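# Move the long cardboard box to a far shelf

## Task

Pick up the long cardboard box lying on the desk and set it down on a shelf in the final shelving section at the far end of the aisle (either side of the aisle is fine). It has to rest directly on the shelf board, not on top of a carton, with no part of it overhanging the shelf's front edge. The robot must not tip over or be left leaning, or the task counts as failed.

## Robot and tools

Robot: TidyBot++, a single-arm mobile robot. The base is 0.54 m long, 0.50 m wide and 0.38 m tall and rolls on four powered casters. On top sits one seven-joint arm with a two-finger gripper. The shoulder is 0.12 m ahead of the base centre and 0.68 m up. Cameras: base_camera, fixed to the base, and wrist_camera, which looks along the hand. At the start the arm is folded with the hand pointing down.

Frames: all positions are in metres. The base frame has its origin on the floor below the base centre, with x forward, y to the left and z up. The odometry frame is the base frame as it stood when the scene began. hand_pose is the point between the closed finger pads, given in the base frame. The hand's own z axis runs out along the fingers, and the fingers open and close along its y axis.

Tool move runs one action and returns the state plus any requested images. Its arguments:
- base: an object holding one or more relative commands, all offsets from where the base currently is, measured along its current axes. translate_m is metres forward (negative is backward), -2 to 2. strafe_m is metres to the left (negative is right), -2 to 2. rotate_rad is radians counter-clockwise seen from above, -6.3 to 6.3.
- joints: an object of absolute angles, keyed by name. joint_1_rad to joint_7_rad are in radians. gripper_pos runs from 0 (fully open, about 85 mm gap) to 1 (closed); the gap is roughly 85 x (1 - gripper_pos) mm. Ranges: joint_2_rad ±2.249, joint_4_rad ±2.579, joint_6_rad ±2.099; joints 1, 3, 5 and 7 turn without limit and take the shorter way round. Signs: joint_1_rad positive turns the arm clockwise seen from above, the opposite of the base heading. joint_2_rad at 0 holds the upper arm vertical, and positive tips it forward. joint_7_rad at 1.57 with the hand pointing down opens the fingers toward the robot's left and right.
- target: a single list of seven numbers giving an absolute hand pose in the base frame: x, y, z in metres, then the quaternion qw, qx, qy, qz. When target is used, joints may hold only gripper_pos.
- speeds: optional caps for this action only. translate_m and strafe_m 0.05 to 0.5 m/s (put the cap under just one of them when both are used), rotate_rad 0.1 to 1.57 rad/s, gripper_pos 0.234 to 0.993 per second.
- min_time_s: 0.1 to 8, the shortest duration allowed for each arm motion.
- cameras: a list such as ["base_camera"], ["wrist_camera"] or ["all"]; [] returns no images.
- blocking: true (the default) returns once everything has stopped; false returns after about 0.5 s while motion continues.
A move with no action only reports the state.

Other tools: wait(seconds 0 to 10, cameras) lets time pass; stop(cameras) brakes every running motion; zoom_image(camera, region [x0, y0, x1, y1] in image pixels, at most 504 by 504) enlarges part of the latest image; read_manual gives licence text only; finished_scene(scene) closes the current scene, takes the current scene number, and must be the final call of that reply.

Result lines: base_odometry gives x, y and heading (rad, left positive) in the odometry frame, counted from wheel turns, so slipping shows as movement. base_tilt is in degrees. base_status, joint_status and hand_status report done, moving, off_target (resting away from the goal, possibly still pressing), contact_stop or time_out (unplanned stops that cancel the rest of the reply's calls), not_followed (refused because of self-collision or an unreachable pose), or torque_fault. For the gripper, off_target means an object stopped the fingers and they are now squeezing it. hand_target is where the hand would be with every joint exactly on target. motor_effort is a percentage of maximum, with the peak in brackets. Also watch for ARM HIT, MOTOR HOT and OVER-TEMPERATURE FAULT lines.

Practical points: the arm does not avoid obstacles and keeps pressing when blocked. To fix a position after a target move, add (desired - measured hand_pose) to the previous target. To keep a loaded hand steady, send hand_target again rather than hand_pose. A held load makes the arm sag. With the hand pointing down it can reach up to about 0.94 m high, and only near the base. Forward-pointing targets low and close to the base tend to miss or run into the base. A base move gives up after 14 s. The base accelerates at up to 0.5 m/s2.

Avoid: driving or turning while the arm is hooked on something above about 0.6 m, or reaching far out or swinging sideways with the arm extended, since the robot can tip. Avoid hard collisions, dropping the box or releasing it while it moves, and squeezing it hard: it is an empty carton that crushes easily, so close only slightly past the point where the fingers first touch it. Do not grip hard while the box is still resting on a surface, and do not swing it fast. Holding a load or pressing for long heats the motors.

Each tool is called as a command line: name --argument value for each argument, lists and objects as JSON in quotes; but a table of rows of numbers goes row by row, as --pt "numbers of a row", without its own name.

## Session

move

Scene clock: 0.00 s.
base_odometry: x=+0.000 y=+0.000 heading=+0.000
base_tilt: forward=-0.4 right=-0.1
base_status: not commanded
joint_positions: joint_1_rad=-0.039 joint_2_rad=-0.358 joint_3_rad=+3.129 joint_4_rad=-2.547 joint_5_rad=+0.016 joint_6_rad=-0.881 joint_7_rad=+1.599 gripper_pos=+0.000
joint_status: not commanded
motor_effort: joint_1_rad=+0 joint_2_rad=-1 joint_3_rad=+0 joint_4_rad=+11 joint_5_rad=+0 joint_6_rad=+1 joint_7_rad=+1
hand_pose: x=+0.2497 y=+0.0037 z=+0.5830 quat_wxyz=(+0.008, +0.998, +0.044, +0.036) (m; base frame)
hand_target: x=+0.2490 y=+0.0037 z=+0.5826 quat_wxyz=(+0.008, +0.998, +0.044, +0.035) (m; base frame)
hand_status: not commanded
pictures: base_camera, wrist_camera
Images, in order (width x height): base_camera 644x364, wrist_camera 644x476.

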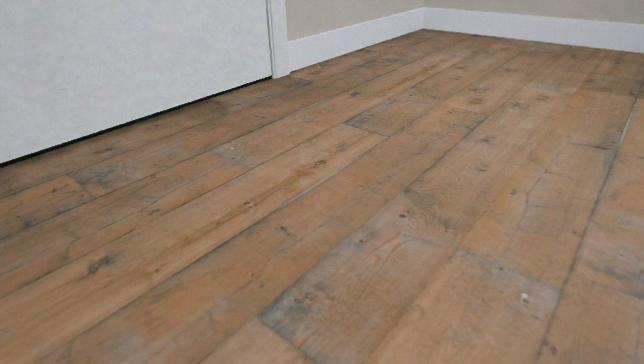

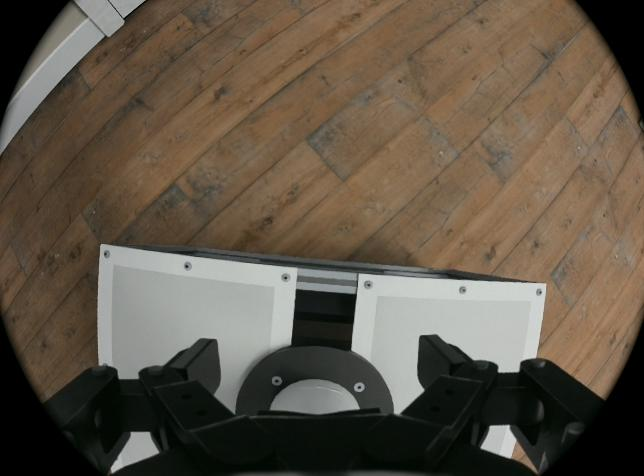

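move --joints '{"joint_6_rad": 0.55}' --cameras '["all"]'

move --base '{"rotate_rad": 1.0}' --cameras '["all"]'

move --base '{"rotate_rad": 1.0}' --cameras '["all"]'

move --base '{"rotate_rad": 1.0}' --cameras '["all"]'

move --base '{"rotate_rad": 1.0}' --cameras '["all"]'

move --base '{"rotate_rad": 1.0}' --cameras '["all"]'

Scene clock: 11.33 s.
move: done
base_odometry: x=+0.000 y=+0.000 heading=+0.000
base_tilt: forward=-0.4 right=-0.1
base_status: not commanded
joint_positions: joint_1_rad=-0.039 joint_2_rad=-0.358 joint_3_rad=+3.129 joint_4_rad=-2.547 joint_5_rad=+0.016 joint_6_rad=+0.505 joint_7_rad=+1.599 gripper_pos=+0.000
joint_status: all done
motor_effort: joint_1_rad=+0(1) joint_2_rad=-6(6) joint_3_rad=+0(0) joint_4_rad=+16(17) joint_5_rad=+0(1) joint_6_rad=+9(10) joint_7_rad=+0(1)
hand_pose: x=+0.5361 y=+0.0259 z=+0.8582 quat_wxyz=(-0.004, +0.745, +0.039, +0.666)
hand_target: x=+0.5371 y=+0.0262 z=+0.8711 quat_wxyz=(-0.005, +0.731, +0.038, +0.682)
hand_status: not commanded
pictures: base_camera, wrist_camera
Images, in order (width x height): base_camera 644x364, wrist_camera 644x476.

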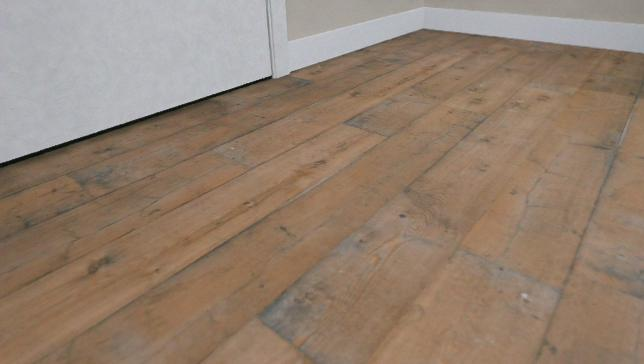

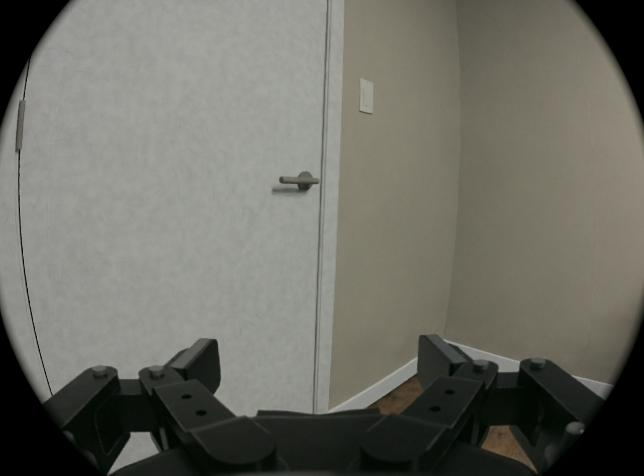

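Scene clock: 13.23 s.
move: done
base_odometry: x=+0.000 y=+0.000 heading=+0.999
base_tilt: forward=-0.4 right=-0.1
base_status: done
joint_positions: joint_1_rad=-0.039 joint_2_rad=-0.358 joint_3_rad=+3.128 joint_4_rad=-2.547 joint_5_rad=+0.016 joint_6_rad=+0.505 joint_7_rad=+1.599 gripper_pos=+0.000
joint_status: not commanded
motor_effort: joint_1_rad=+0(2) joint_2_rad=-6(6) joint_3_rad=+0(1) joint_4_rad=+16(17) joint_5_rad=+0(1) joint_6_rad=+9(10) joint_7_rad=+1(1)
hand_pose: x=+0.5361 y=+0.0261 z=+0.8582 quat_wxyz=(-0.004, +0.745, +0.039, +0.666)
hand_target: x=+0.5371 y=+0.0262 z=+0.8711 quat_wxyz=(-0.005, +0.731, +0.038, +0.682)
hand_status: not commanded
pictures: base_camera, wrist_camera
Images, in order (width x height): base_camera 644x364, wrist_camera 644x476.

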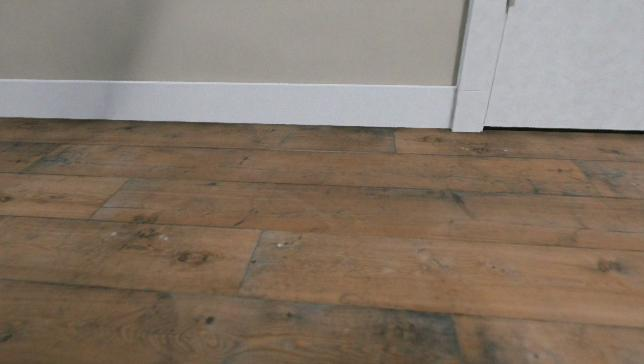

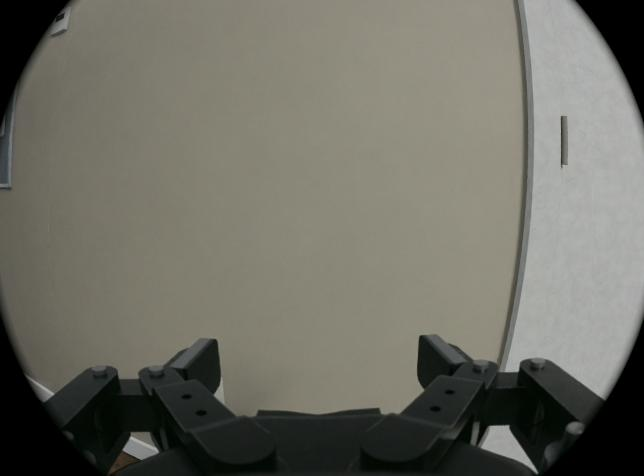

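Scene clock: 15.13 s.
move: done
base_odometry: x=+0.000 y=+0.000 heading=+1.999
base_tilt: forward=-0.4 right=-0.1
base_status: done
joint_positions: joint_1_rad=-0.039 joint_2_rad=-0.358 joint_3_rad=+3.128 joint_4_rad=-2.547 joint_5_rad=+0.016 joint_6_rad=+0.505 joint_7_rad=+1.599 gripper_pos=+0.000
joint_status: not commanded
motor_effort: joint_1_rad=+0(2) joint_2_rad=-6(6) joint_3_rad=+0(1) joint_4_rad=+15(17) joint_5_rad=+0(1) joint_6_rad=+9(10) joint_7_rad=+0(1)
hand_pose: x=+0.5361 y=+0.0262 z=+0.8582 quat_wxyz=(-0.004, +0.745, +0.039, +0.666)
hand_target: x=+0.5371 y=+0.0262 z=+0.8711 quat_wxyz=(-0.005, +0.731, +0.038, +0.682)
hand_status: not commanded
pictures: base_camera, wrist_camera
Images, in order (width x height): base_camera 644x364, wrist_camera 644x476.

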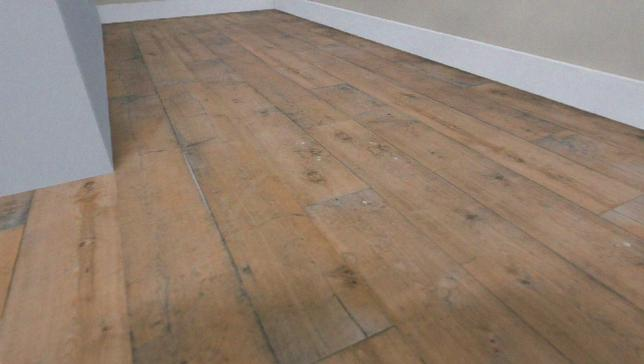

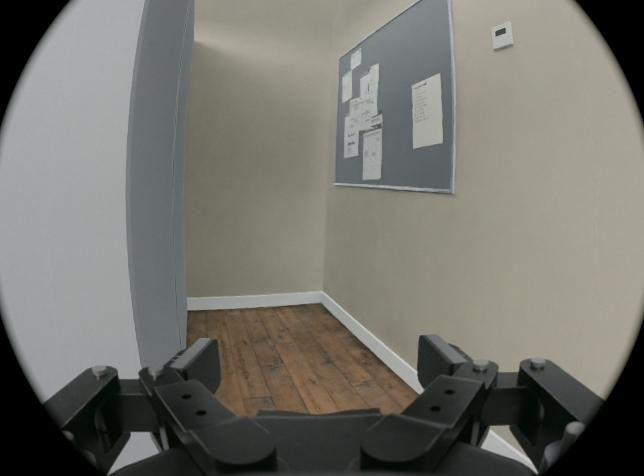

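Scene clock: 17.03 s.
move: done
base_odometry: x=+0.000 y=+0.000 heading=+2.998
base_tilt: forward=-0.4 right=-0.1
base_status: done
joint_positions: joint_1_rad=-0.039 joint_2_rad=-0.358 joint_3_rad=+3.128 joint_4_rad=-2.547 joint_5_rad=+0.016 joint_6_rad=+0.505 joint_7_rad=+1.599 gripper_pos=+0.000
joint_status: not commanded
motor_effort: joint_1_rad=+0(2) joint_2_rad=-6(7) joint_3_rad=+0(1) joint_4_rad=+17(17) joint_5_rad=+0(1) joint_6_rad=+9(10) joint_7_rad=+0(1)
hand_pose: x=+0.5361 y=+0.0263 z=+0.8582 quat_wxyz=(-0.004, +0.745, +0.039, +0.666)
hand_target: x=+0.5371 y=+0.0262 z=+0.8711 quat_wxyz=(-0.005, +0.731, +0.038, +0.682)
hand_status: not commanded
pictures: base_camera, wrist_camera
Images, in order (width x height): base_camera 644x364, wrist_camera 644x476.

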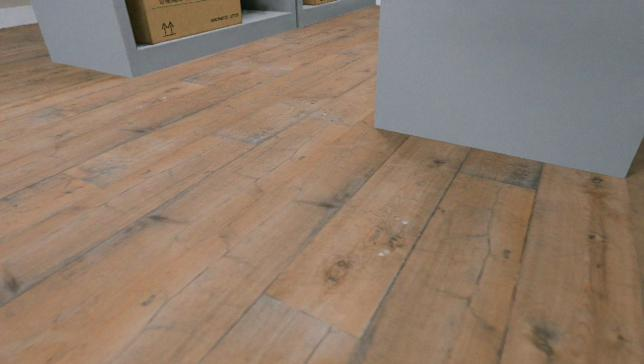

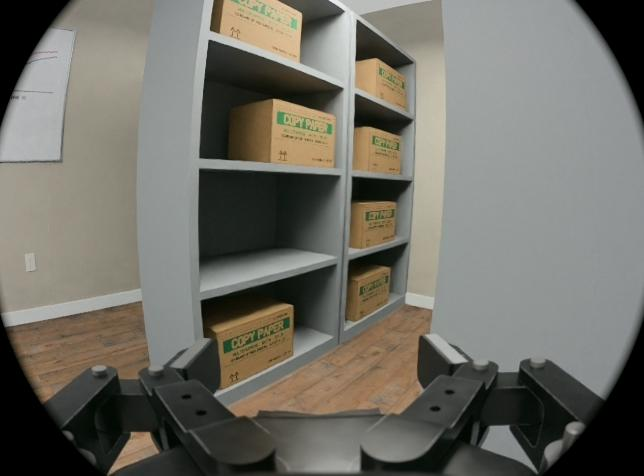

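Scene clock: 18.93 s.
move: done
base_odometry: x=+0.000 y=+0.000 heading=-2.286
base_tilt: forward=-0.4 right=-0.1
base_status: done
joint_positions: joint_1_rad=-0.039 joint_2_rad=-0.358 joint_3_rad=+3.128 joint_4_rad=-2.547 joint_5_rad=+0.016 joint_6_rad=+0.505 joint_7_rad=+1.599 gripper_pos=+0.000
joint_status: not commanded
motor_effort: joint_1_rad=+1(2) joint_2_rad=-6(6) joint_3_rad=+0(1) joint_4_rad=+16(17) joint_5_rad=+0(1) joint_6_rad=+9(10) joint_7_rad=+0(1)
hand_pose: x=+0.5361 y=+0.0263 z=+0.8582 quat_wxyz=(-0.004, +0.745, +0.039, +0.666)
hand_target: x=+0.5371 y=+0.0262 z=+0.8711 quat_wxyz=(-0.005, +0.731, +0.038, +0.682)
hand_status: not commanded
pictures: base_camera, wrist_camera
Images, in order (width x height): base_camera 644x364, wrist_camera 644x476.

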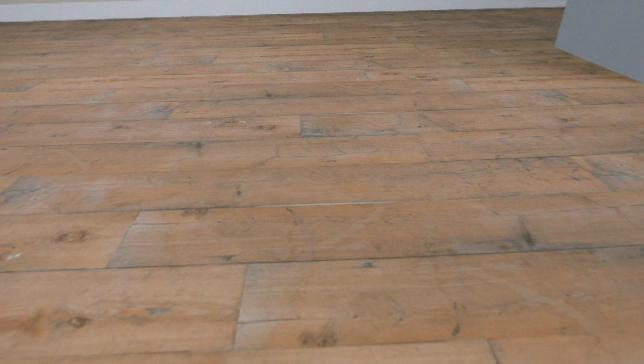

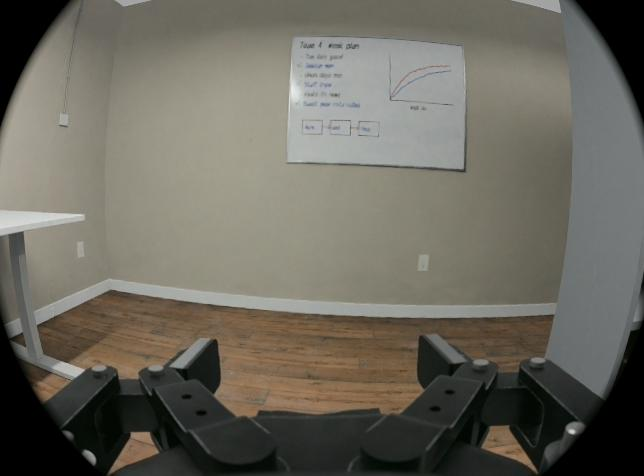

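Scene clock: 20.83 s.
move: done
base_odometry: x=+0.000 y=+0.000 heading=-1.286
base_tilt: forward=-0.4 right=-0.1
base_status: done
joint_positions: joint_1_rad=-0.039 joint_2_rad=-0.358 joint_3_rad=+3.128 joint_4_rad=-2.547 joint_5_rad=+0.016 joint_6_rad=+0.505 joint_7_rad=+1.599 gripper_pos=+0.000
joint_status: not commanded
motor_effort: joint_1_rad=+1(2) joint_2_rad=-5(6) joint_3_rad=+0(1) joint_4_rad=+16(17) joint_5_rad=+0(1) joint_6_rad=+9(10) joint_7_rad=+1(1)
hand_pose: x=+0.5361 y=+0.0264 z=+0.8582 quat_wxyz=(-0.005, +0.745, +0.039, +0.666)
hand_target: x=+0.5371 y=+0.0262 z=+0.8711 quat_wxyz=(-0.005, +0.731, +0.038, +0.682)
hand_status: not commanded
pictures: base_camera, wrist_camera
Images, in order (width x height): base_camera 644x364, wrist_camera 644x476.

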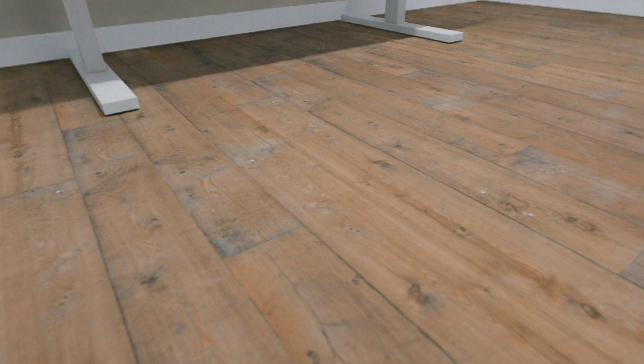

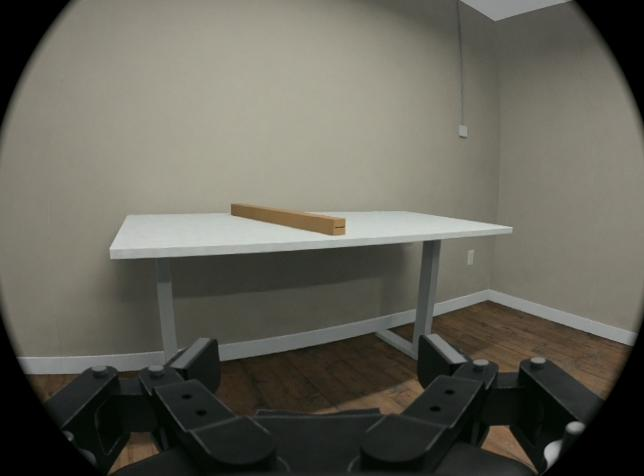

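zoom_image --camera "wrist_camera" --region '[90, 180, 530, 400]'

Scaled by 1.145.

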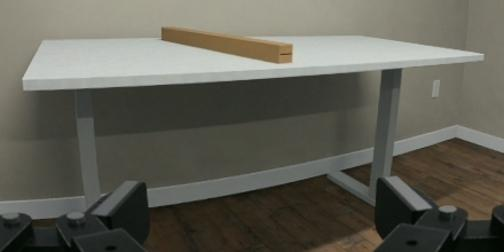

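move --base '{"rotate_rad": -2.697}' --cameras '["all"]'

Scene clock: 46.13 s.
move: done
base_odometry: x=+0.000 y=+0.000 heading=+2.300
base_tilt: forward=-0.4 right=-0.1
base_status: done
joint_positions: joint_1_rad=-0.039 joint_2_rad=-0.358 joint_3_rad=+3.127 joint_4_rad=-2.547 joint_5_rad=+0.016 joint_6_rad=+0.505 joint_7_rad=+1.599 gripper_pos=+0.000
joint_status: not commanded
motor_effort: joint_1_rad=+1(2) joint_2_rad=-5(7) joint_3_rad=+0(1) joint_4_rad=+16(17) joint_5_rad=+0(1) joint_6_rad=+9(10) joint_7_rad=+0(1)
hand_pose: x=+0.5361 y=+0.0267 z=+0.8582 quat_wxyz=(-0.005, +0.745, +0.040, +0.666)
hand_target: x=+0.5371 y=+0.0262 z=+0.8711 quat_wxyz=(-0.005, +0.731, +0.038, +0.682)
hand_status: not commanded
pictures: base_camera, wrist_camera
Images, in order (width x height): base_camera 644x364, wrist_camera 644x476.

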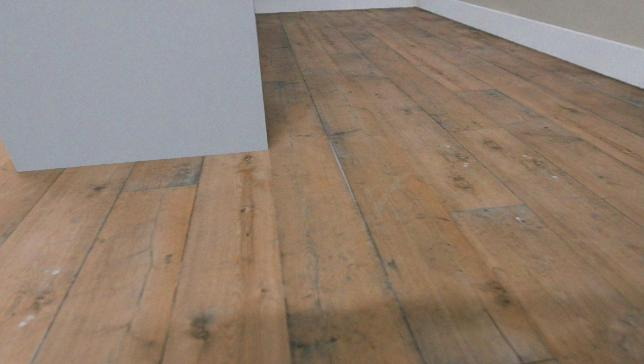

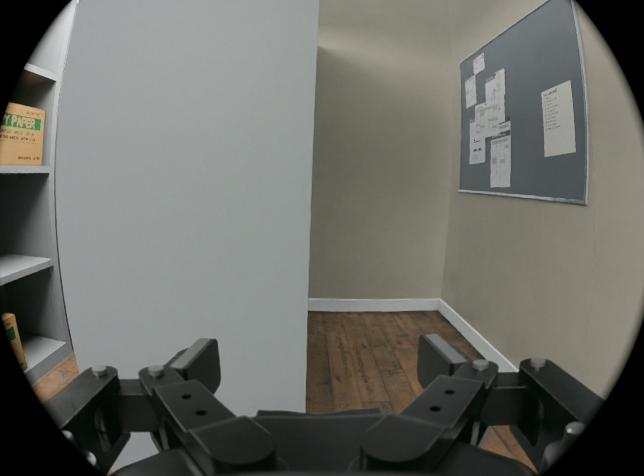

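move --base '{"rotate_rad": 0.14}' --cameras '["base_camera"]'

move --base '{"strafe_m": 0.85}' --cameras '["all"]'

Scene clock: 71.60 s.
move: done
base_odometry: x=+0.000 y=+0.000 heading=+2.440
base_tilt: forward=-0.4 right=-0.1
base_status: done
joint_positions: joint_1_rad=-0.039 joint_2_rad=-0.358 joint_3_rad=+3.127 joint_4_rad=-2.547 joint_5_rad=+0.016 joint_6_rad=+0.505 joint_7_rad=+1.599 gripper_pos=+0.000
joint_status: not commanded
motor_effort: joint_1_rad=+1(2) joint_2_rad=-5(6) joint_3_rad=+0(1) joint_4_rad=+16(17) joint_5_rad=+0(1) joint_6_rad=+9(10) joint_7_rad=+1(1)
hand_pose: x=+0.5361 y=+0.0268 z=+0.8582 quat_wxyz=(-0.005, +0.745, +0.040, +0.666)
hand_target: x=+0.5371 y=+0.0262 z=+0.8711 quat_wxyz=(-0.005, +0.731, +0.038, +0.682)
hand_status: not commanded
Images, in order (width x height): base_camera 644x364.

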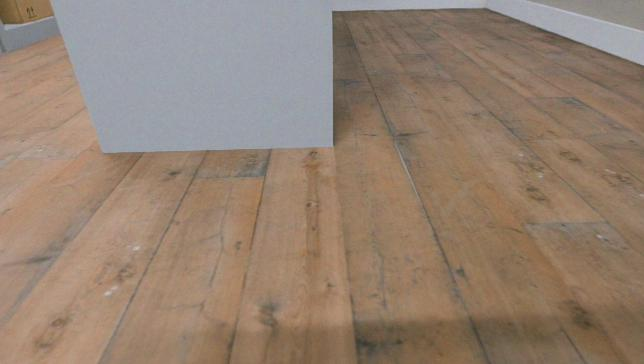

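Scene clock: 74.27 s.
move: done
base_odometry: x=-0.549 y=-0.649 heading=+2.439
base_tilt: forward=-0.4 right=-0.1
base_status: done
joint_positions: joint_1_rad=-0.039 joint_2_rad=-0.358 joint_3_rad=+3.127 joint_4_rad=-2.547 joint_5_rad=+0.016 joint_6_rad=+0.505 joint_7_rad=+1.599 gripper_pos=+0.000
joint_status: not commanded
motor_effort: joint_1_rad=+1(1) joint_2_rad=-5(6) joint_3_rad=+0(2) joint_4_rad=+16(17) joint_5_rad=+0(1) joint_6_rad=+9(10) joint_7_rad=+1(1)
hand_pose: x=+0.5361 y=+0.0266 z=+0.8582 quat_wxyz=(-0.005, +0.745, +0.040, +0.666)
hand_target: x=+0.5371 y=+0.0262 z=+0.8711 quat_wxyz=(-0.005, +0.731, +0.038, +0.682)
hand_status: not commanded
pictures: base_camera, wrist_camera
Images, in order (width x height): base_camera 644x364, wrist_camera 644x476.

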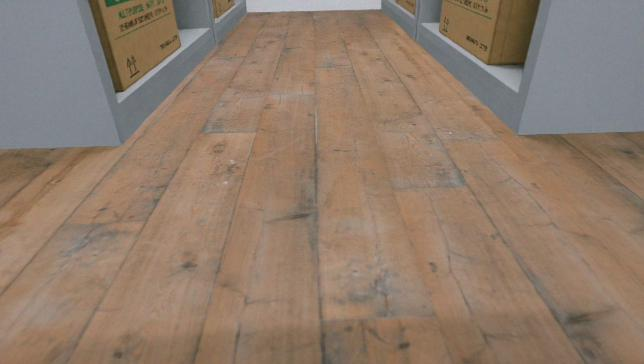

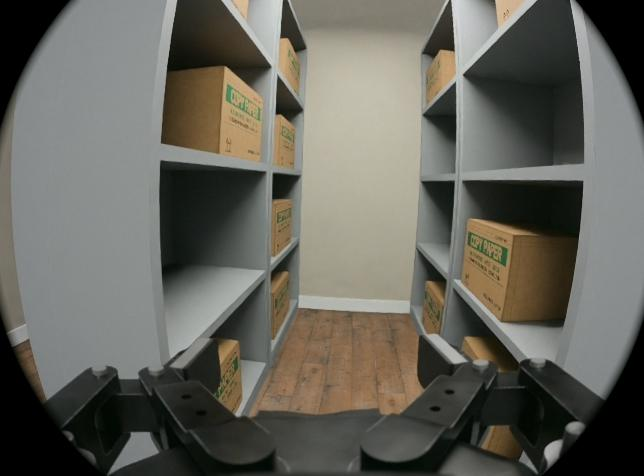

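zoom_image --camera "wrist_camera" --region '[400, 0, 620, 400]'

zoom_image --camera "wrist_camera" --region '[150, 0, 310, 400]'

Scaled by 1.260.

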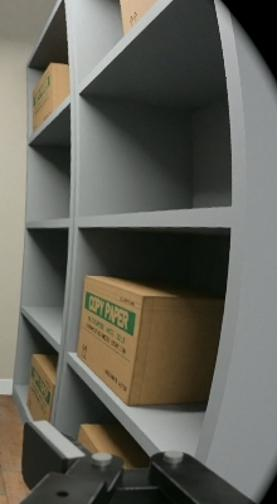

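Scaled by 1.260.

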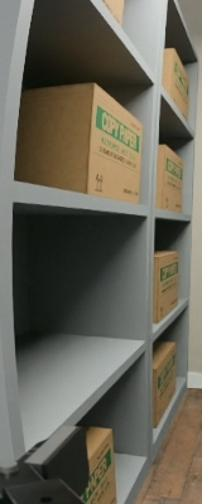

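move --base '{"rotate_rad": 0.03}'

move --base '{"translate_m": 0.6}' --speeds '{"translate_m": 0.3}' --cameras '["all"]'

Scene clock: 89.77 s.
move: done
base_odometry: x=-0.549 y=-0.649 heading=+2.469
base_tilt: forward=-0.4 right=-0.1
base_status: done
joint_positions: joint_1_rad=-0.039 joint_2_rad=-0.358 joint_3_rad=+3.127 joint_4_rad=-2.547 joint_5_rad=+0.016 joint_6_rad=+0.505 joint_7_rad=+1.599 gripper_pos=+0.000
joint_status: not commanded
motor_effort: joint_1_rad=+1(2) joint_2_rad=-5(6) joint_3_rad=+0(1) joint_4_rad=+16(17) joint_5_rad=+0(1) joint_6_rad=+9(10) joint_7_rad=+0(1)
hand_pose: x=+0.5361 y=+0.0267 z=+0.8582 quat_wxyz=(-0.005, +0.745, +0.040, +0.666)
hand_target: x=+0.5371 y=+0.0262 z=+0.8711 quat_wxyz=(-0.005, +0.731, +0.038, +0.682)
hand_status: not commanded
pictures: none

Scene clock: 92.60 s.
move: done
base_odometry: x=-1.019 y=-0.275 heading=+2.469
base_tilt: forward=-0.4 right=-0.1
base_status: done
joint_positions: joint_1_rad=-0.039 joint_2_rad=-0.358 joint_3_rad=+3.127 joint_4_rad=-2.547 joint_5_rad=+0.016 joint_6_rad=+0.506 joint_7_rad=+1.599 gripper_pos=+0.000
joint_status: not commanded
motor_effort: joint_1_rad=+0(1) joint_2_rad=-5(8) joint_3_rad=+0(0) joint_4_rad=+16(17) joint_5_rad=+0(1) joint_6_rad=+9(10) joint_7_rad=+0(2)
hand_pose: x=+0.5361 y=+0.0267 z=+0.8584 quat_wxyz=(-0.005, +0.745, +0.040, +0.666)
hand_target: x=+0.5371 y=+0.0262 z=+0.8711 quat_wxyz=(-0.005, +0.731, +0.038, +0.682)
hand_status: not commanded
pictures: base_camera, wrist_camera
Images, in order (width x height): base_camera 644x364, wrist_camera 644x476.

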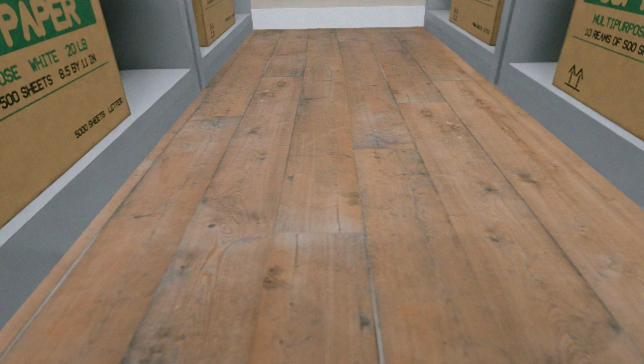

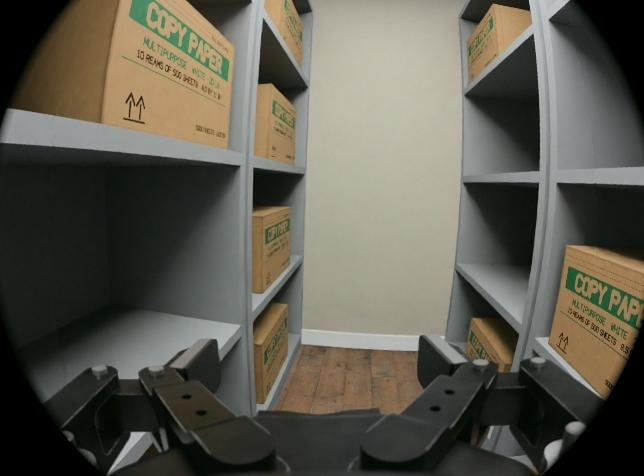

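move --base '{"translate_m": 0.7}' --speeds '{"translate_m": 0.3}' --cameras '["all"]'

move --joints '{"joint_1_rad": 0.7}' --cameras '["all"]'

Scene clock: 101.50 s.
move: done
base_odometry: x=-1.566 y=+0.161 heading=+2.470
base_tilt: forward=-0.4 right=-0.1
base_status: done
joint_positions: joint_1_rad=-0.039 joint_2_rad=-0.357 joint_3_rad=+3.127 joint_4_rad=-2.547 joint_5_rad=+0.016 joint_6_rad=+0.507 joint_7_rad=+1.599 gripper_pos=+0.000
joint_status: not commanded
motor_effort: joint_1_rad=+1(1) joint_2_rad=-6(8) joint_3_rad=+0(1) joint_4_rad=+16(17) joint_5_rad=+0(1) joint_6_rad=+9(10) joint_7_rad=+0(1)
hand_pose: x=+0.5362 y=+0.0267 z=+0.8585 quat_wxyz=(-0.005, +0.745, +0.040, +0.666)
hand_target: x=+0.5371 y=+0.0262 z=+0.8711 quat_wxyz=(-0.005, +0.731, +0.038, +0.682)
hand_status: not commanded
pictures: base_camera, wrist_camera
Images, in order (width x height): base_camera 644x364, wrist_camera 644x476.

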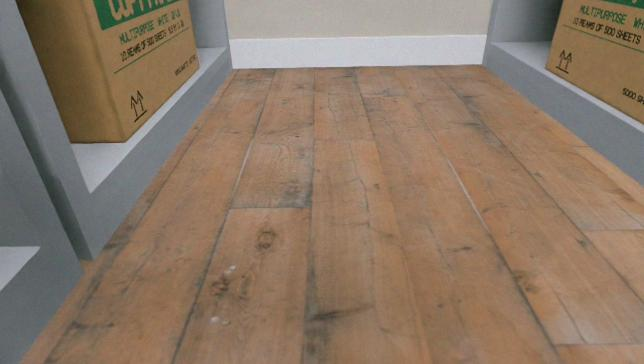

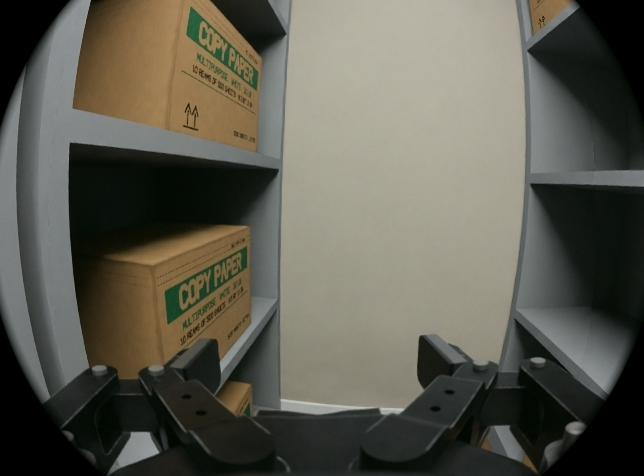

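Scene clock: 103.50 s.
move: done
base_odometry: x=-1.566 y=+0.161 heading=+2.470
base_tilt: forward=-0.4 right=-0.1
base_status: not commanded
joint_positions: joint_1_rad=+0.681 joint_2_rad=-0.357 joint_3_rad=+3.127 joint_4_rad=-2.547 joint_5_rad=+0.016 joint_6_rad=+0.507 joint_7_rad=+1.599 gripper_pos=+0.000
joint_status: all done
motor_effort: joint_1_rad=+0(2) joint_2_rad=-5(6) joint_3_rad=+0(1) joint_4_rad=+16(17) joint_5_rad=+0(0) joint_6_rad=+9(10) joint_7_rad=+0(2)
hand_pose: x=+0.4501 y=-0.2552 z=+0.8585 quat_wxyz=(+0.230, +0.711, -0.226, +0.625)
hand_target: x=+0.4456 y=-0.2623 z=+0.8711 quat_wxyz=(+0.242, +0.695, -0.228, +0.637)
hand_status: not commanded
pictures: base_camera, wrist_camera
Images, in order (width x height): base_camera 644x364, wrist_camera 644x476.

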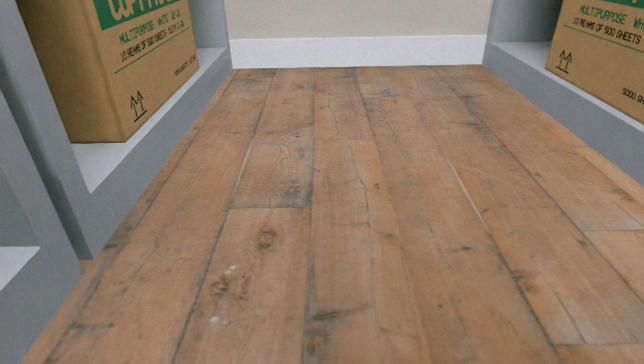

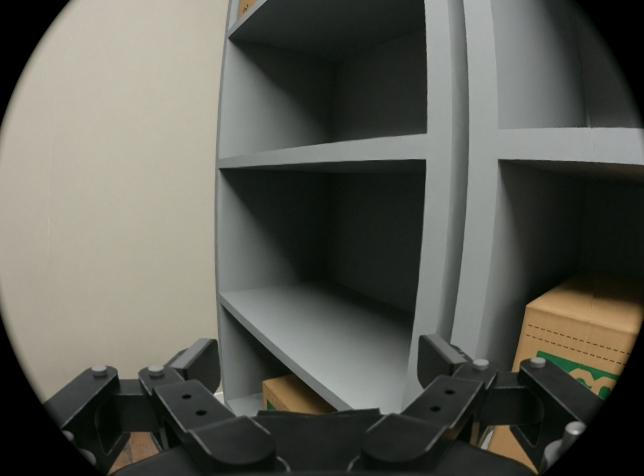

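move --base '{"strafe_m": -0.06}' --speeds '{"strafe_m": 0.1}' --cameras '["all"]'

move --joints '{"joint_1_rad": -0.7}' --cameras '["wrist_camera"]'

Scene clock: 110.30 s.
move: done
base_odometry: x=-1.529 y=+0.208 heading=+2.470
base_tilt: forward=-0.3 right=-0.1
base_status: done
joint_positions: joint_1_rad=+0.683 joint_2_rad=-0.357 joint_3_rad=+3.127 joint_4_rad=-2.547 joint_5_rad=+0.016 joint_6_rad=+0.507 joint_7_rad=+1.599 gripper_pos=+0.000
joint_status: not commanded
motor_effort: joint_1_rad=+1(1) joint_2_rad=-5(7) joint_3_rad=+0(1) joint_4_rad=+16(17) joint_5_rad=+0(1) joint_6_rad=+9(10) joint_7_rad=+1(1)
hand_pose: x=+0.4497 y=-0.2557 z=+0.8585 quat_wxyz=(+0.231, +0.711, -0.226, +0.625)
hand_target: x=+0.4456 y=-0.2623 z=+0.8711 quat_wxyz=(+0.242, +0.695, -0.228, +0.637)
hand_status: not commanded
pictures: base_camera, wrist_camera
Images, in order (width x height): base_camera 644x364, wrist_camera 644x476.

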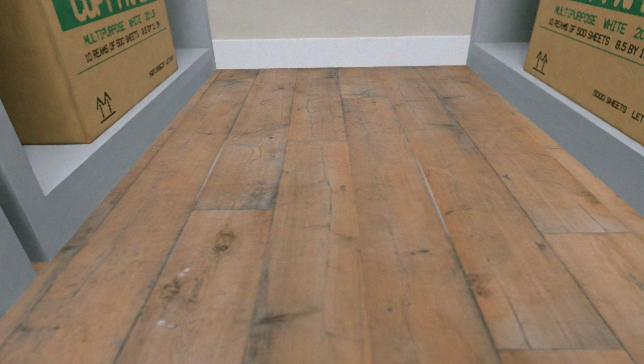

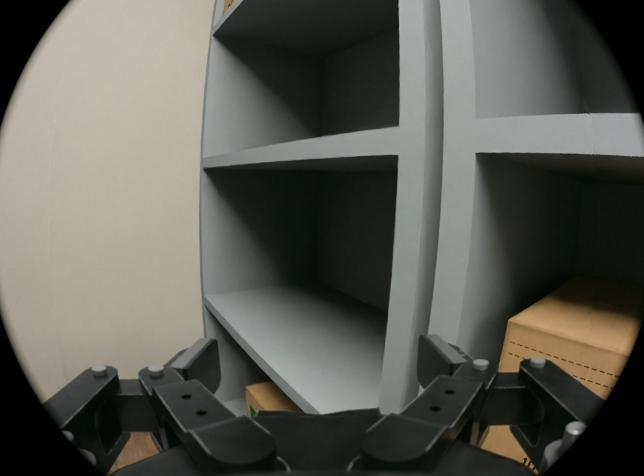

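Scene clock: 112.97 s.
move: done
base_odometry: x=-1.529 y=+0.208 heading=+2.470
base_tilt: forward=-0.4 right=-0.1
base_status: not commanded
joint_positions: joint_1_rad=-0.681 joint_2_rad=-0.357 joint_3_rad=+3.127 joint_4_rad=-2.547 joint_5_rad=+0.016 joint_6_rad=+0.507 joint_7_rad=+1.599 gripper_pos=+0.000
joint_status: all done
motor_effort: joint_1_rad=+0(2) joint_2_rad=-5(6) joint_3_rad=+0(1) joint_4_rad=+15(17) joint_5_rad=+0(1) joint_6_rad=+9(10) joint_7_rad=+0(2)
hand_pose: x=+0.4371 y=+0.2712 z=+0.8585 quat_wxyz=(-0.215, +0.694, +0.272, +0.631)
hand_target: x=+0.4330 y=+0.2773 z=+0.8711 quat_wxyz=(-0.226, +0.679, +0.273, +0.643)
hand_status: not commanded
Images, in order (width x height): wrist_camera 644x476.

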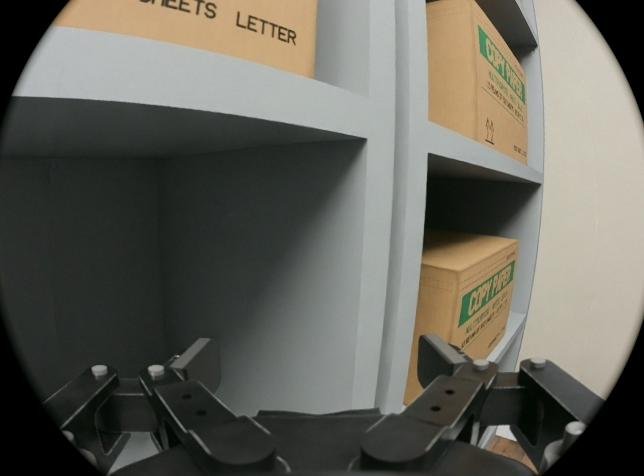

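move --joints '{"joint_1_rad": 0.04}' --cameras '[]'

move --base '{"translate_m": -1.4}' --speeds '{"translate_m": 0.3}' --cameras '["all"]'

move --base '{"rotate_rad": 3.14159}' --cameras '["all"]'

Scene clock: 126.47 s.
move: done
base_odometry: x=-1.529 y=+0.208 heading=+2.470
base_tilt: forward=-0.4 right=-0.1
base_status: not commanded
joint_positions: joint_1_rad=+0.021 joint_2_rad=-0.357 joint_3_rad=+3.127 joint_4_rad=-2.547 joint_5_rad=+0.016 joint_6_rad=+0.507 joint_7_rad=+1.599 gripper_pos=+0.000
joint_status: all done
motor_effort: joint_1_rad=+0(2) joint_2_rad=-6(6) joint_3_rad=+0(1) joint_4_rad=+16(17) joint_5_rad=+0(1) joint_6_rad=+9(10) joint_7_rad=+1(1)
hand_pose: x=+0.5370 y=+0.0014 z=+0.8585 quat_wxyz=(+0.016, +0.746, +0.017, +0.666)
hand_target: x=+0.5378 y=-0.0069 z=+0.8711 quat_wxyz=(+0.022, +0.732, +0.009, +0.681)
hand_status: not commanded

Scene clock: 131.97 s.
move: done
base_odometry: x=-0.433 y=-0.664 heading=+2.470
base_tilt: forward=-0.4 right=-0.1
base_status: done
joint_positions: joint_1_rad=+0.021 joint_2_rad=-0.357 joint_3_rad=+3.127 joint_4_rad=-2.547 joint_5_rad=+0.016 joint_6_rad=+0.507 joint_7_rad=+1.599 gripper_pos=+0.000
joint_status: not commanded
motor_effort: joint_1_rad=+1(1) joint_2_rad=-5(8) joint_3_rad=+0(1) joint_4_rad=+16(17) joint_5_rad=+0(1) joint_6_rad=+9(10) joint_7_rad=+1(1)
hand_pose: x=+0.5371 y=+0.0013 z=+0.8586 quat_wxyz=(+0.016, +0.745, +0.017, +0.666)
hand_target: x=+0.5378 y=-0.0069 z=+0.8711 quat_wxyz=(+0.022, +0.732, +0.009, +0.681)
hand_status: not commanded
pictures: base_camera, wrist_camera
Images, in order (width x height): base_camera 644x364, wrist_camera 644x476.

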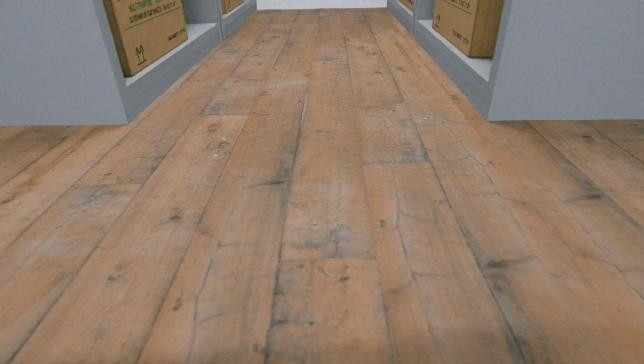

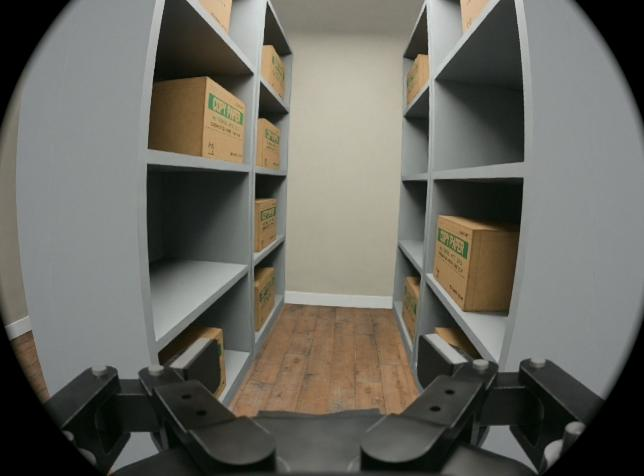

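Scene clock: 135.27 s.
move: done
base_odometry: x=-0.433 y=-0.664 heading=-0.672
base_tilt: forward=-0.4 right=-0.1
base_status: done
joint_positions: joint_1_rad=+0.026 joint_2_rad=-0.357 joint_3_rad=+3.127 joint_4_rad=-2.547 joint_5_rad=+0.016 joint_6_rad=+0.507 joint_7_rad=+1.599 gripper_pos=+0.000
joint_status: not commanded
motor_effort: joint_1_rad=+1(2) joint_2_rad=-5(7) joint_3_rad=+0(1) joint_4_rad=+17(17) joint_5_rad=+0(1) joint_6_rad=+10(10) joint_7_rad=+0(1)
hand_pose: x=+0.5371 y=-0.0005 z=+0.8586 quat_wxyz=(+0.017, +0.746, +0.015, +0.666)
hand_target: x=+0.5378 y=-0.0069 z=+0.8711 quat_wxyz=(+0.022, +0.732, +0.009, +0.681)
hand_status: not commanded
pictures: base_camera, wrist_camera
Images, in order (width x height): base_camera 644x364, wrist_camera 644x476.

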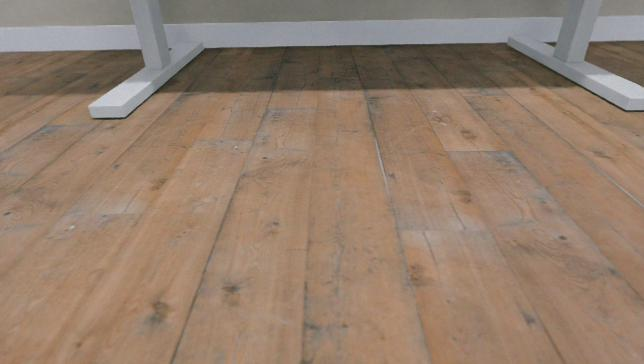

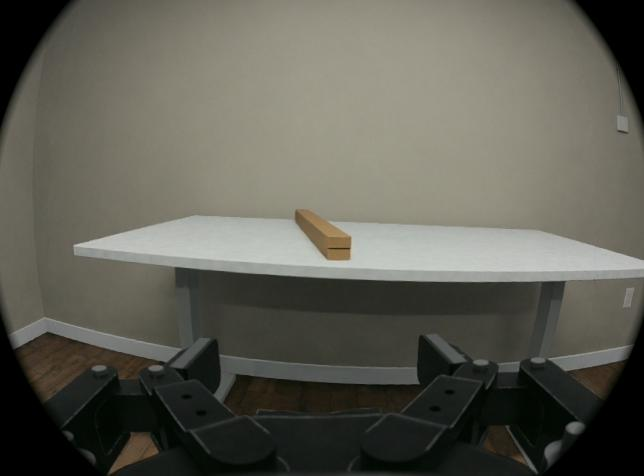

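move --joints '{"joint_1_rad": 0.0, "joint_2_rad": 0.0, "joint_4_rad": -1.57, "joint_6_rad": -0.83}' --min_time_s 2.5 --cameras '["wrist_camera"]'

Scene clock: 153.60 s.
move: done
base_odometry: x=-0.433 y=-0.664 heading=-0.672
base_tilt: forward=-0.4 right=-0.1
base_status: not commanded
joint_positions: joint_1_rad=+0.020 joint_2_rad=-0.026 joint_3_rad=+3.127 joint_4_rad=-1.603 joint_5_rad=+0.016 joint_6_rad=-0.772 joint_7_rad=+1.599 gripper_pos=+0.000
joint_status: all done
motor_effort: joint_1_rad=+1(1) joint_2_rad=-17(19) joint_3_rad=+0(1) joint_4_rad=+17(19) joint_5_rad=+0(1) joint_6_rad=+6(11) joint_7_rad=+1(1)
hand_pose: x=+0.6440 y=-0.0050 z=+0.8822 quat_wxyz=(+0.014, +0.922, +0.014, +0.386)
hand_target: x=+0.6435 y=+0.0043 z=+0.8733 quat_wxyz=(+0.010, +0.932, +0.022, +0.362)
hand_status: not commanded
Images, in order (width x height): wrist_camera 644x476.

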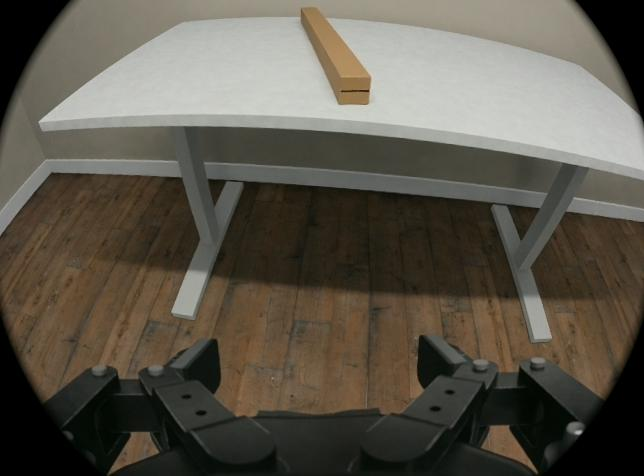

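move --target '[0.64, -0.25, 0.80, 0, 0.924, 0, 0.383]' --min_time_s 3 --cameras '[]'

move --target '[0.74, -0.55, 0.635, 0, 0.924, 0, 0.383]' --min_time_s 3 --cameras '["wrist_camera"]'

Scene clock: 218.00 s.
move: done
base_odometry: x=-0.433 y=-0.664 heading=-0.672
base_tilt: forward=-0.4 right=-0.1
base_status: not commanded
joint_positions: joint_1_rad=+0.611 joint_2_rad=+0.177 joint_3_rad=+3.222 joint_4_rad=-1.603 joint_5_rad=-0.674 joint_6_rad=-0.774 joint_7_rad=+2.594 gripper_pos=+0.000
joint_status: not commanded
motor_effort: joint_1_rad=+1(2) joint_2_rad=-23(24) joint_3_rad=-1(2) joint_4_rad=+17(18) joint_5_rad=-4(4) joint_6_rad=+4(7) joint_7_rad=+1(1)
hand_pose: x=+0.6433 y=-0.2526 z=+0.8168 quat_wxyz=(+0.022, +0.919, -0.005, +0.394)
hand_target: x=+0.6400 y=-0.2500 z=+0.8000 quat_wxyz=(+0.000, +0.924, +0.000, +0.383)
hand_status: done (0.017 m and 3.0 deg from the pose sent, 0.259 m and 2.3 deg at the start)

Scene clock: 221.60 s.
move: done
base_odometry: x=-0.433 y=-0.664 heading=-0.672
base_tilt: forward=-0.3 right=+0.0
base_status: not commanded
joint_positions: joint_1_rad=+1.017 joint_2_rad=+1.061 joint_3_rad=+2.827 joint_4_rad=-0.631 joint_5_rad=-0.417 joint_6_rad=-0.961 joint_7_rad=+2.596 gripper_pos=+0.000
joint_status: not commanded
motor_effort: joint_1_rad=+0(2) joint_2_rad=-45(47) joint_3_rad=-6(6) joint_4_rad=+16(17) joint_5_rad=-5(5) joint_6_rad=+3(4) joint_7_rad=+1(1)
hand_pose: x=+0.7494 y=-0.5497 z=+0.6482 quat_wxyz=(+0.001, +0.917, -0.029, +0.398)
hand_target: x=+0.7400 y=-0.5500 z=+0.6350 quat_wxyz=(+0.000, +0.924, +0.000, +0.383)
hand_status: done (0.016 m and 3.9 deg from the pose sent, 0.362 m and 3.0 deg at the start)
Images, in order (width x height): wrist_camera 644x476.

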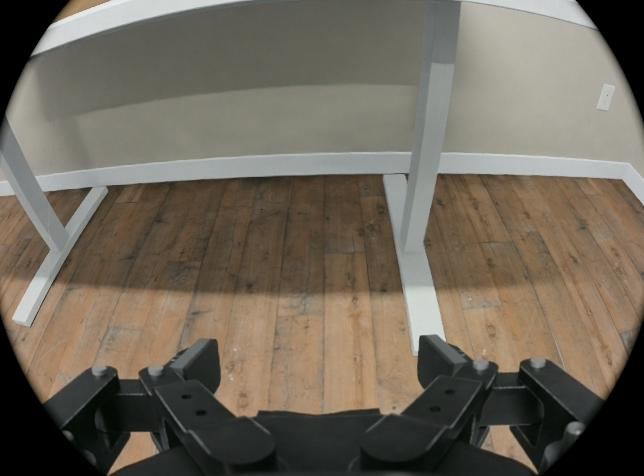

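move --target '[0.64, -0.25, 0.80, 0, 0.924, 0, 0.383]' --min_time_s 2.5 --cameras '[]'

move --joints '{"joint_1_rad": 0.0, "joint_2_rad": 0.0, "joint_3_rad": 3.14, "joint_4_rad": -1.57, "joint_5_rad": 0.0, "joint_6_rad": -0.83, "joint_7_rad": 1.57}' --min_time_s 2.5 --cameras '["wrist_camera"]'

zoom_image --camera "wrist_camera" --region '[200, 0, 480, 160]'

Scene clock: 230.70 s.
move: done
base_odometry: x=-0.433 y=-0.664 heading=-0.672
base_tilt: forward=-0.4 right=-0.1
base_status: not commanded
joint_positions: joint_1_rad=+0.642 joint_2_rad=+0.250 joint_3_rad=+3.218 joint_4_rad=-1.573 joint_5_rad=-0.674 joint_6_rad=-0.864 joint_7_rad=+2.596 gripper_pos=+0.000
joint_status: not commanded
motor_effort: joint_1_rad=+1(2) joint_2_rad=-25(47) joint_3_rad=-1(7) joint_4_rad=+16(17) joint_5_rad=-4(5) joint_6_rad=+3(4) joint_7_rad=+1(1)
hand_pose: x=+0.6397 y=-0.2529 z=+0.7787 quat_wxyz=(-0.020, +0.934, -0.007, +0.356)
hand_target: x=+0.6400 y=-0.2500 z=+0.8000 quat_wxyz=(+0.000, +0.924, +0.000, +0.383)
hand_status: done (0.021 m and 4.1 deg from the pose sent, 0.353 m and 3.9 deg at the start)

Scene clock: 233.83 s.
move: done
base_odometry: x=-0.433 y=-0.664 heading=-0.672
base_tilt: forward=-0.4 right=-0.1
base_status: not commanded
joint_positions: joint_1_rad=+0.014 joint_2_rad=+0.046 joint_3_rad=+3.150 joint_4_rad=-1.574 joint_5_rad=-0.036 joint_6_rad=-0.862 joint_7_rad=+1.615 gripper_pos=+0.000
joint_status: all done
motor_effort: joint_1_rad=+1(2) joint_2_rad=-19(26) joint_3_rad=+0(2) joint_4_rad=+17(18) joint_5_rad=+0(5) joint_6_rad=+6(6) joint_7_rad=+1(1)
hand_pose: x=+0.6434 y=-0.0020 z=+0.8411 quat_wxyz=(-0.006, +0.946, +0.003, +0.325)
hand_target: x=+0.6436 y=+0.0022 z=+0.8733 quat_wxyz=(+0.000, +0.932, +0.000, +0.362)
hand_status: not commanded
Images, in order (width x height): wrist_camera 644x476.

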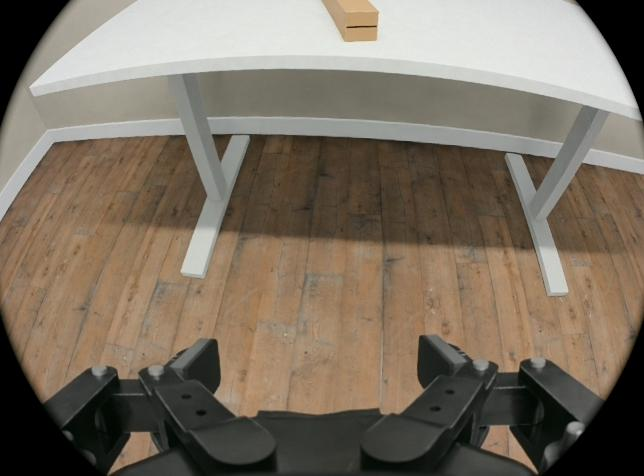

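Scaled by 1.800.

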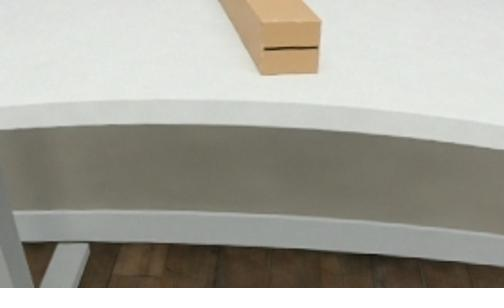

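move --base '{"translate_m": 0.35}' --speeds '{"translate_m": 0.25}' --cameras '["all"]'

Scene clock: 243.77 s.
move: done
base_odometry: x=-0.159 y=-0.882 heading=-0.672
base_tilt: forward=-0.4 right=-0.1
base_status: done
joint_positions: joint_1_rad=+0.014 joint_2_rad=+0.031 joint_3_rad=+3.150 joint_4_rad=-1.574 joint_5_rad=-0.034 joint_6_rad=-0.862 joint_7_rad=+1.613 gripper_pos=+0.000
joint_status: not commanded
motor_effort: joint_1_rad=+1(1) joint_2_rad=-18(23) joint_3_rad=+0(1) joint_4_rad=+17(18) joint_5_rad=+0(1) joint_6_rad=+6(7) joint_7_rad=+1(1)
hand_pose: x=+0.6410 y=-0.0022 z=+0.8489 quat_wxyz=(-0.005, +0.943, +0.003, +0.332)
hand_target: x=+0.6436 y=+0.0022 z=+0.8733 quat_wxyz=(+0.000, +0.932, +0.000, +0.362)
hand_status: not commanded
pictures: base_camera, wrist_camera
Images, in order (width x height): base_camera 644x364, wrist_camera 644x476.

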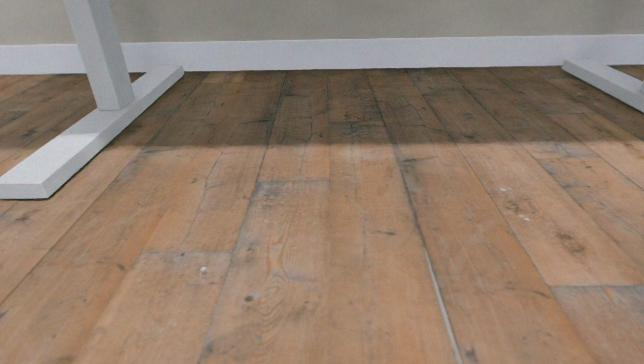

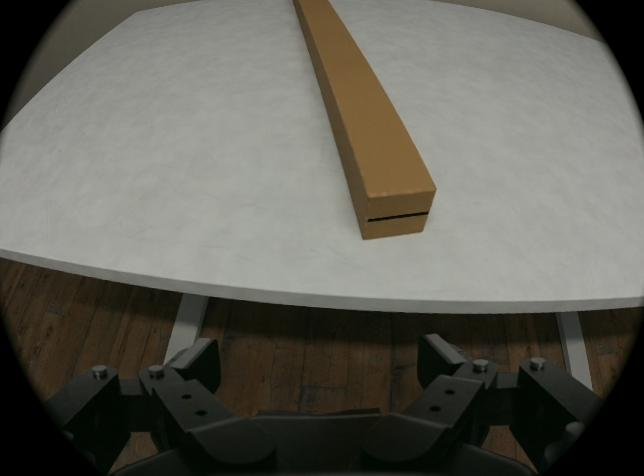

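zoom_image --camera "wrist_camera" --region '[270, 0, 460, 250]'

Scaled by 2.016.

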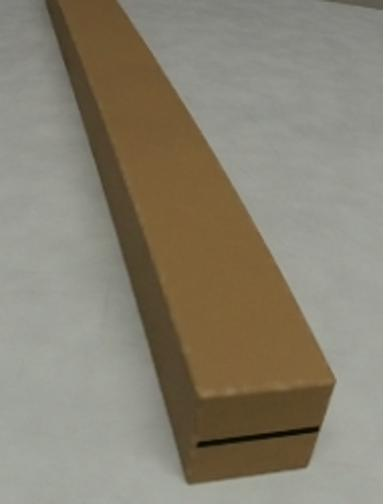

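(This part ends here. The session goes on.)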